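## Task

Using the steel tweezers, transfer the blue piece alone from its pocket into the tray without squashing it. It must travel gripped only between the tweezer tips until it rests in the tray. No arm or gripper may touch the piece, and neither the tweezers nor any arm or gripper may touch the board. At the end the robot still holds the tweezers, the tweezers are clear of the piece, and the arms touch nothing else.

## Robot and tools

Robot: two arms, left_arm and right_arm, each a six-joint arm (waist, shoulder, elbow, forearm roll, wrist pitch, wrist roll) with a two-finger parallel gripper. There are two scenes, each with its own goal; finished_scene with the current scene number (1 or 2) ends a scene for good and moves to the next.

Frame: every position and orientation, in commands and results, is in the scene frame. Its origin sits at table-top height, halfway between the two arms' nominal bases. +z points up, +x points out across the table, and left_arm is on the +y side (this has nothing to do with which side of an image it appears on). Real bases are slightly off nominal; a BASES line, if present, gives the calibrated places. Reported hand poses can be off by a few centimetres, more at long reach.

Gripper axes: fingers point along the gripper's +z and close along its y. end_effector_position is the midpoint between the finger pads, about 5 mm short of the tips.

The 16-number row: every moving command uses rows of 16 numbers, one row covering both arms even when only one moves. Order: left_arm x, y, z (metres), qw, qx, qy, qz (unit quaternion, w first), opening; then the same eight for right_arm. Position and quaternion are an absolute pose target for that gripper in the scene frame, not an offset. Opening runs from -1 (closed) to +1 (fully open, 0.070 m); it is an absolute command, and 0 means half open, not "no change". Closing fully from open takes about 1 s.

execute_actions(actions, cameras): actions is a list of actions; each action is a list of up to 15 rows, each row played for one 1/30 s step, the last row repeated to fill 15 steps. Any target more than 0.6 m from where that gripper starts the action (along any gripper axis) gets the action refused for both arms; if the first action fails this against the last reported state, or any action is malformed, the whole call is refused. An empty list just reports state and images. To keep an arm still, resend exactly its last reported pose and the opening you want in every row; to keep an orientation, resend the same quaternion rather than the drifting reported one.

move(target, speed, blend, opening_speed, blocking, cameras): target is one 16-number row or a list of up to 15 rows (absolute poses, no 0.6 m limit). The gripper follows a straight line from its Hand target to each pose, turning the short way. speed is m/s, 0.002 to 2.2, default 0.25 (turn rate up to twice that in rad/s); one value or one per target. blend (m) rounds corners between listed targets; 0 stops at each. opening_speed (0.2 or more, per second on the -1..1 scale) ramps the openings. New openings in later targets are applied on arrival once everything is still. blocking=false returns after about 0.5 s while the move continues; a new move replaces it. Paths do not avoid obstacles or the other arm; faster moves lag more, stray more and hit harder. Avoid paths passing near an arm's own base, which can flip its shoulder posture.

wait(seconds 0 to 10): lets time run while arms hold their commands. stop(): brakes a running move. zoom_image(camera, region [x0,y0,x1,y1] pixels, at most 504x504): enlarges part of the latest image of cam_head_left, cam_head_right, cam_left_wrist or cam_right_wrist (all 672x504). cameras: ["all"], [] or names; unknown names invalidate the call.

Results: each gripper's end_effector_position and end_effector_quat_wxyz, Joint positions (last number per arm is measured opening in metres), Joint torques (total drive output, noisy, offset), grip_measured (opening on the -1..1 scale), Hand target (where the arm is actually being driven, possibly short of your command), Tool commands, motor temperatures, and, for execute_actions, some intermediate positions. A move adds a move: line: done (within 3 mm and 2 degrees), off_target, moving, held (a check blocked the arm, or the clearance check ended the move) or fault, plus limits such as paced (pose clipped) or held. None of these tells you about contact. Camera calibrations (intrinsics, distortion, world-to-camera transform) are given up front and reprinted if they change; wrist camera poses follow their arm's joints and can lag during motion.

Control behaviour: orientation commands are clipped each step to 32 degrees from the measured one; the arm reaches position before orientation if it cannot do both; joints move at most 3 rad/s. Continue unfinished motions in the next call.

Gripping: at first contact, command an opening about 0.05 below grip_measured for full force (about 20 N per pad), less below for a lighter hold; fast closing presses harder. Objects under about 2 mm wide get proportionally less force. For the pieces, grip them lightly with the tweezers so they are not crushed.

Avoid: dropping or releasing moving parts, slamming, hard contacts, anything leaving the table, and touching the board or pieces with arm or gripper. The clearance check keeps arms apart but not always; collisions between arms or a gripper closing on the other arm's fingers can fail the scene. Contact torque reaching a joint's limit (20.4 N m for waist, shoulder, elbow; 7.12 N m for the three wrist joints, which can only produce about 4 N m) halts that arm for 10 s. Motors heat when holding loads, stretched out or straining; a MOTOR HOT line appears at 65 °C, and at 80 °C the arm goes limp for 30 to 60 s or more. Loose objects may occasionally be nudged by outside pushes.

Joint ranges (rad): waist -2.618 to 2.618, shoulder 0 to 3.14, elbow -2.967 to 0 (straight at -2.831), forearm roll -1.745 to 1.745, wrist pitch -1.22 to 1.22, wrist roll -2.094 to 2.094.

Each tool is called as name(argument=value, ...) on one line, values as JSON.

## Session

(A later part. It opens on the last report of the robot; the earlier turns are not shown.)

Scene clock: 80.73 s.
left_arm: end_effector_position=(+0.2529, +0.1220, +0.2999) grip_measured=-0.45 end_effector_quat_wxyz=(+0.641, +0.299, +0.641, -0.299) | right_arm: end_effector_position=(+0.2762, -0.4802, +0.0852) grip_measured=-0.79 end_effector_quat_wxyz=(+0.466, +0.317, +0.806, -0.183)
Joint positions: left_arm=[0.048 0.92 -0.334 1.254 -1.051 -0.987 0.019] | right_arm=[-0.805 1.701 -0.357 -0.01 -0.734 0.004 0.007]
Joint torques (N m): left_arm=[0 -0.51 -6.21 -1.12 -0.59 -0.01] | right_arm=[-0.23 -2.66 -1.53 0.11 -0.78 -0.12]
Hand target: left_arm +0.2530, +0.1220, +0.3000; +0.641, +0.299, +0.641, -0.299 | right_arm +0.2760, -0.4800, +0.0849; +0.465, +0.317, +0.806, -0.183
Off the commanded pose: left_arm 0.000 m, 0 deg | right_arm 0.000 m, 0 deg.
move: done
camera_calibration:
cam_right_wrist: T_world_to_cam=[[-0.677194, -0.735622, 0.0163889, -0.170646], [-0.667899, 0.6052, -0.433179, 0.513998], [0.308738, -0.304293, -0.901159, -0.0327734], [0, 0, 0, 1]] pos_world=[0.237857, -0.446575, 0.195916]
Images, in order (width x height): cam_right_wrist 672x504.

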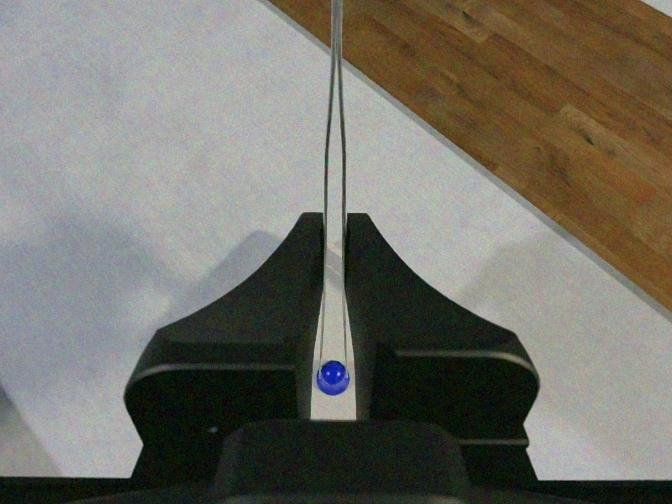

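move(target=[[0.253,0.122,0.30,0.6409,0.2988,0.6409,-0.2988,-0.45,0.276,-0.480,0.0848,0.4652,0.3174,0.8058,-0.1833,-0.73]], opening_speed=0.2, cameras=["cam_right_wrist"])

zoom_image(camera="cam_right_wrist", region=[290, 335, 380, 425])

Scene clock: 82.13 s.
left_arm: end_effector_position=(+0.2529, +0.1220, +0.2999) grip_measured=-0.45 end_effector_quat_wxyz=(+0.641, +0.299, +0.641, -0.299) | right_arm: end_effector_position=(+0.2760, -0.4799, +0.0846) grip_measured=-0.73 end_effector_quat_wxyz=(+0.465, +0.317, +0.806, -0.183)
Joint positions: left_arm=[0.048 0.92 -0.334 1.254 -1.051 -0.987 0.019] | right_arm=[-0.805 1.702 -0.356 -0.01 -0.734 0.004 0.01]
Joint torques (N m): left_arm=[-0.14 -0.59 -6.11 -1.08 -0.57 -0.03] | right_arm=[-0.21 -3.25 -2.51 0.12 -0.98 -0.11]
Hand target: left_arm +0.2530, +0.1220, +0.3000; +0.641, +0.299, +0.641, -0.299 | right_arm +0.2760, -0.4800, +0.0848; +0.465, +0.317, +0.806, -0.183
Off the commanded pose: left_arm 0.000 m, 0 deg | right_arm 0.000 m, 0 deg.
move: done
camera_calibration:
cam_right_wrist: T_world_to_cam=[[-0.677193, -0.735623, 0.0163789, -0.170557], [-0.668456, 0.605753, -0.431545, 0.513654], [0.307533, -0.303188, -0.901943, -0.0322002], [0, 0, 0, 1]] pos_world=[0.237758, -0.446376, 0.195416]
Images, in order (width x height): cam_right_wrist 672x504.

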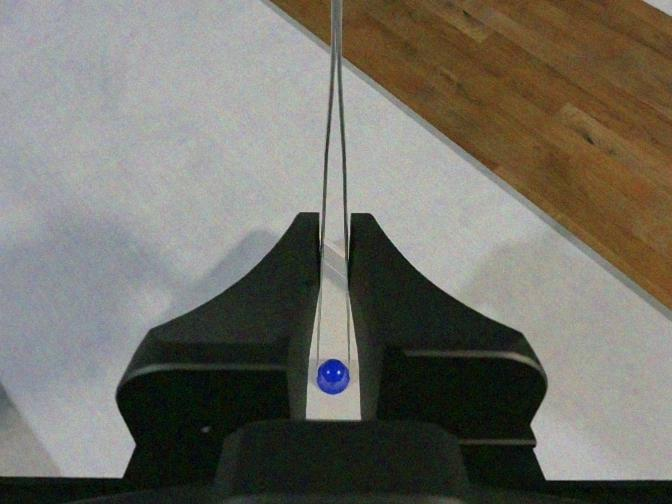

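Scaled by 5.600 from the camera's 672x504 image, which has a finer 960x720 frame.

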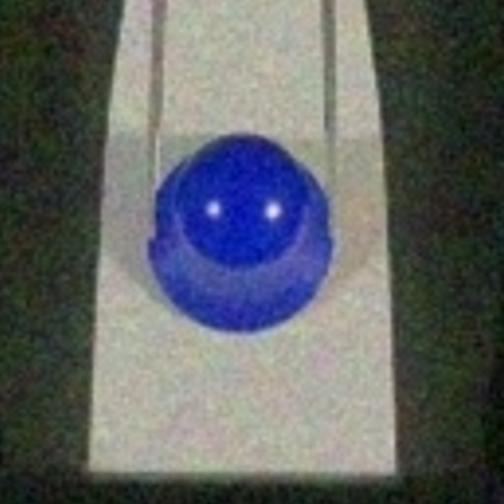

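move(target=[[0.253,0.122,0.30,0.6409,0.2988,0.6409,-0.2988,-0.45,0.276,-0.480,0.0848,0.4652,0.3174,0.8058,-0.1833,-0.715],[0.253,0.122,0.30,0.6409,0.2988,0.6409,-0.2988,-0.45,0.276,-0.480,0.092,0.4652,0.3174,0.8058,-0.1833,-0.715]], opening_speed=0.2, speed=0.02, cameras=["cam_right_wrist"])

zoom_image(camera="cam_right_wrist", region=[290, 335, 380, 425])

Scene clock: 84.93 s.
left_arm: end_effector_position=(+0.2529, +0.1220, +0.2999) grip_measured=-0.45 end_effector_quat_wxyz=(+0.641, +0.299, +0.641, -0.299) | right_arm: end_effector_position=(+0.2759, -0.4800, +0.0919) grip_measured=-0.71 end_effector_quat_wxyz=(+0.465, +0.317, +0.806, -0.183)
Joint positions: left_arm=[0.048 0.92 -0.334 1.254 -1.051 -0.987 0.019] | right_arm=[-0.805 1.664 -0.363 -0.01 -0.689 0.004 0.01]
Joint torques (N m): left_arm=[-0.03 -0.53 -6.23 -1.1 -0.63 0.01] | right_arm=[-0.19 -4.52 -2.74 -0.14 -0.89 0.09]
Hand target: left_arm +0.2530, +0.1220, +0.3000; +0.641, +0.299, +0.641, -0.299 | right_arm +0.2760, -0.4800, +0.0920; +0.465, +0.317, +0.806, -0.183
Off the commanded pose: left_arm 0.000 m, 0 deg | right_arm 0.000 m, 0 deg.
move: done
camera_calibration:
cam_right_wrist: T_world_to_cam=[[-0.677276, -0.735537, 0.0168135, -0.170776], [-0.668372, 0.605557, -0.431949, 0.516756], [0.307533, -0.303786, -0.901741, -0.0258018], [0, 0, 0, 1]] pos_world=[0.237657, -0.446375, 0.202817]
Images, in order (width x height): cam_right_wrist 672x504.

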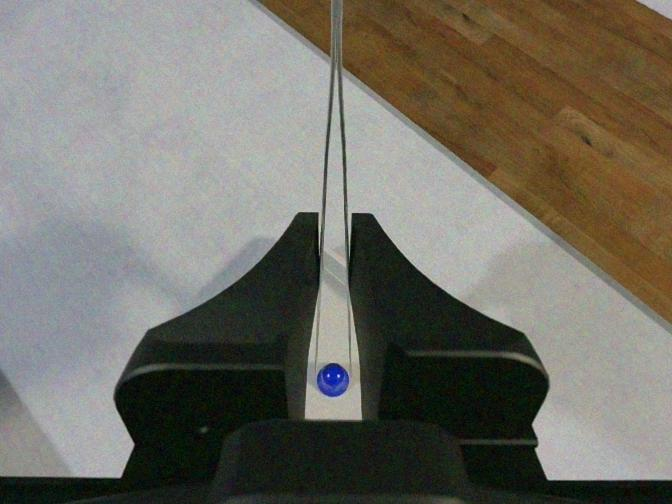

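Scaled by 5.600 from the camera's 672x504 image, which has a finer 960x720 frame.

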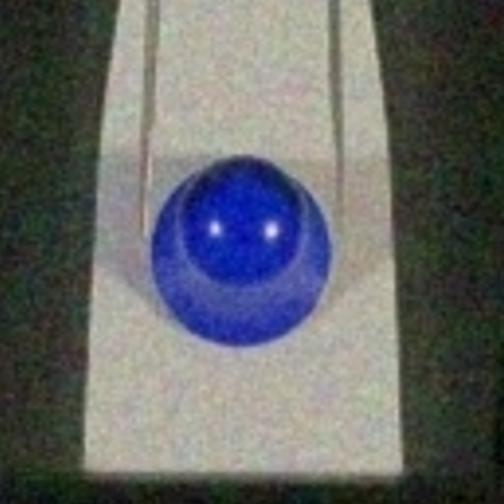

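move(target=[[0.253,0.122,0.30,0.6409,0.2988,0.6409,-0.2988,-0.45,0.276,-0.480,0.107,0.4652,0.3174,0.8058,-0.1833,-0.715],[0.253,0.122,0.30,0.6409,0.2988,0.6409,-0.2988,-0.45,0.276,-0.480,0.165,0.4652,0.3174,0.8058,-0.1833,-0.77]], opening_speed=0.2, speed=[0.035,0.08], cameras=["cam_right_wrist","cam_head_right"])

zoom_image(camera="cam_right_wrist", region=[290, 335, 380, 425])

zoom_image(camera="cam_head_right", region=[480, 160, 620, 300])

Scene clock: 87.73 s.
left_arm: end_effector_position=(+0.2529, +0.1220, +0.2999) grip_measured=-0.45 end_effector_quat_wxyz=(+0.641, +0.299, +0.641, -0.299) | right_arm: end_effector_position=(+0.2759, -0.4800, +0.1655) grip_measured=-0.76 end_effector_quat_wxyz=(+0.466, +0.318, +0.805, -0.183)
Joint positions: left_arm=[0.048 0.92 -0.334 1.254 -1.051 -0.987 0.019] | right_arm=[-0.805 1.362 -0.495 -0.024 -0.257 0.02 0.008]
Joint torques (N m): left_arm=[-0.13 -0.87 -6.21 -1.1 -0.63 -0.08] | right_arm=[0.29 -2.17 -3.35 -0.1 -0.98 0.05]
Hand target: left_arm +0.2530, +0.1220, +0.3000; +0.641, +0.299, +0.641, -0.299 | right_arm +0.2760, -0.4800, +0.1650; +0.465, +0.317, +0.806, -0.183
Off the commanded pose: left_arm 0.000 m, 0 deg | right_arm 0.000 m, 0 deg.
move: done
camera_calibration:
cam_right_wrist: T_world_to_cam=[[-0.67763, -0.735218, 0.0164999, -0.171765], [-0.667606, 0.605595, -0.433078, 0.548539], [0.308414, -0.304482, -0.901205, 0.0397491], [0, 0, 0, 1]] pos_world=[0.237556, -0.446374, 0.276216]
Images, in order (width x height): cam_head_right 672x504, cam_right_wrist 672x504.

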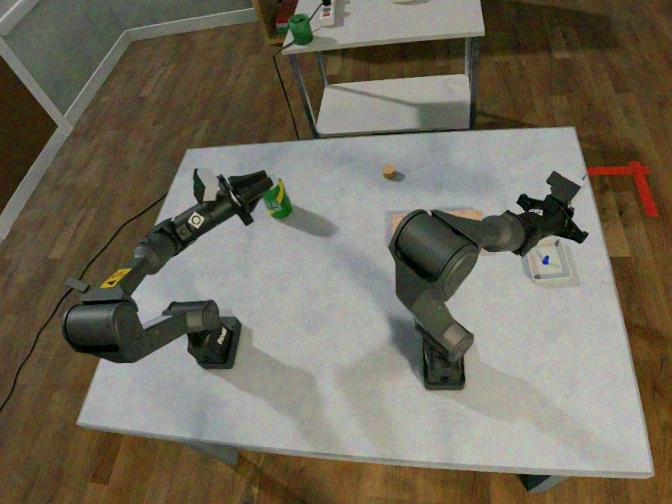

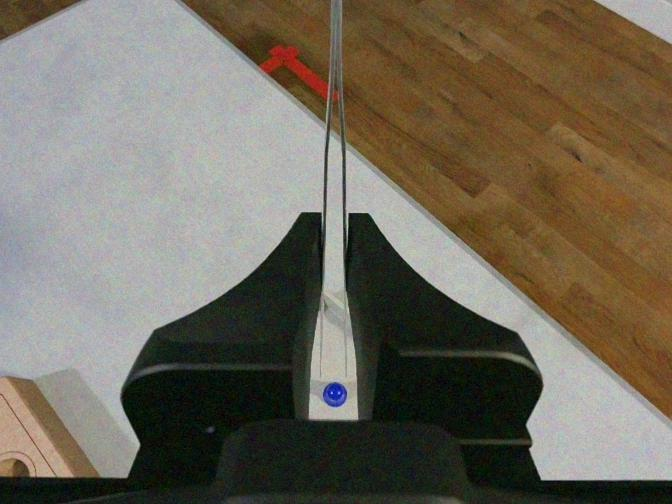

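Scaled by 5.600 from the camera's 672x504 image, which has a finer 960x720 frame.

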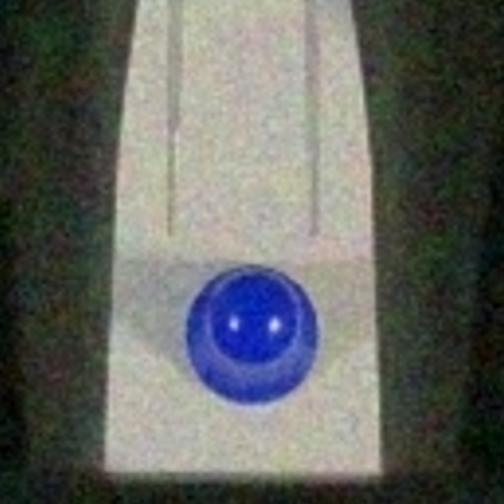

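Scaled by 3.600 from the camera's 672x504 image, which has a finer 960x720 frame.

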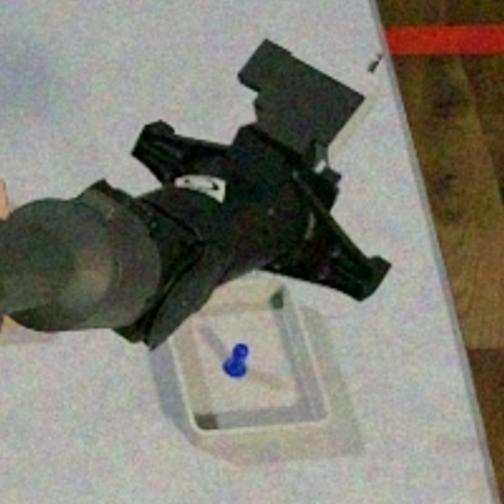

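The blue piece stands upright in the tray, and the right arm still holds the tweezers clear of it.

finished_scene(scene=2)

The scene is finished: the task was done.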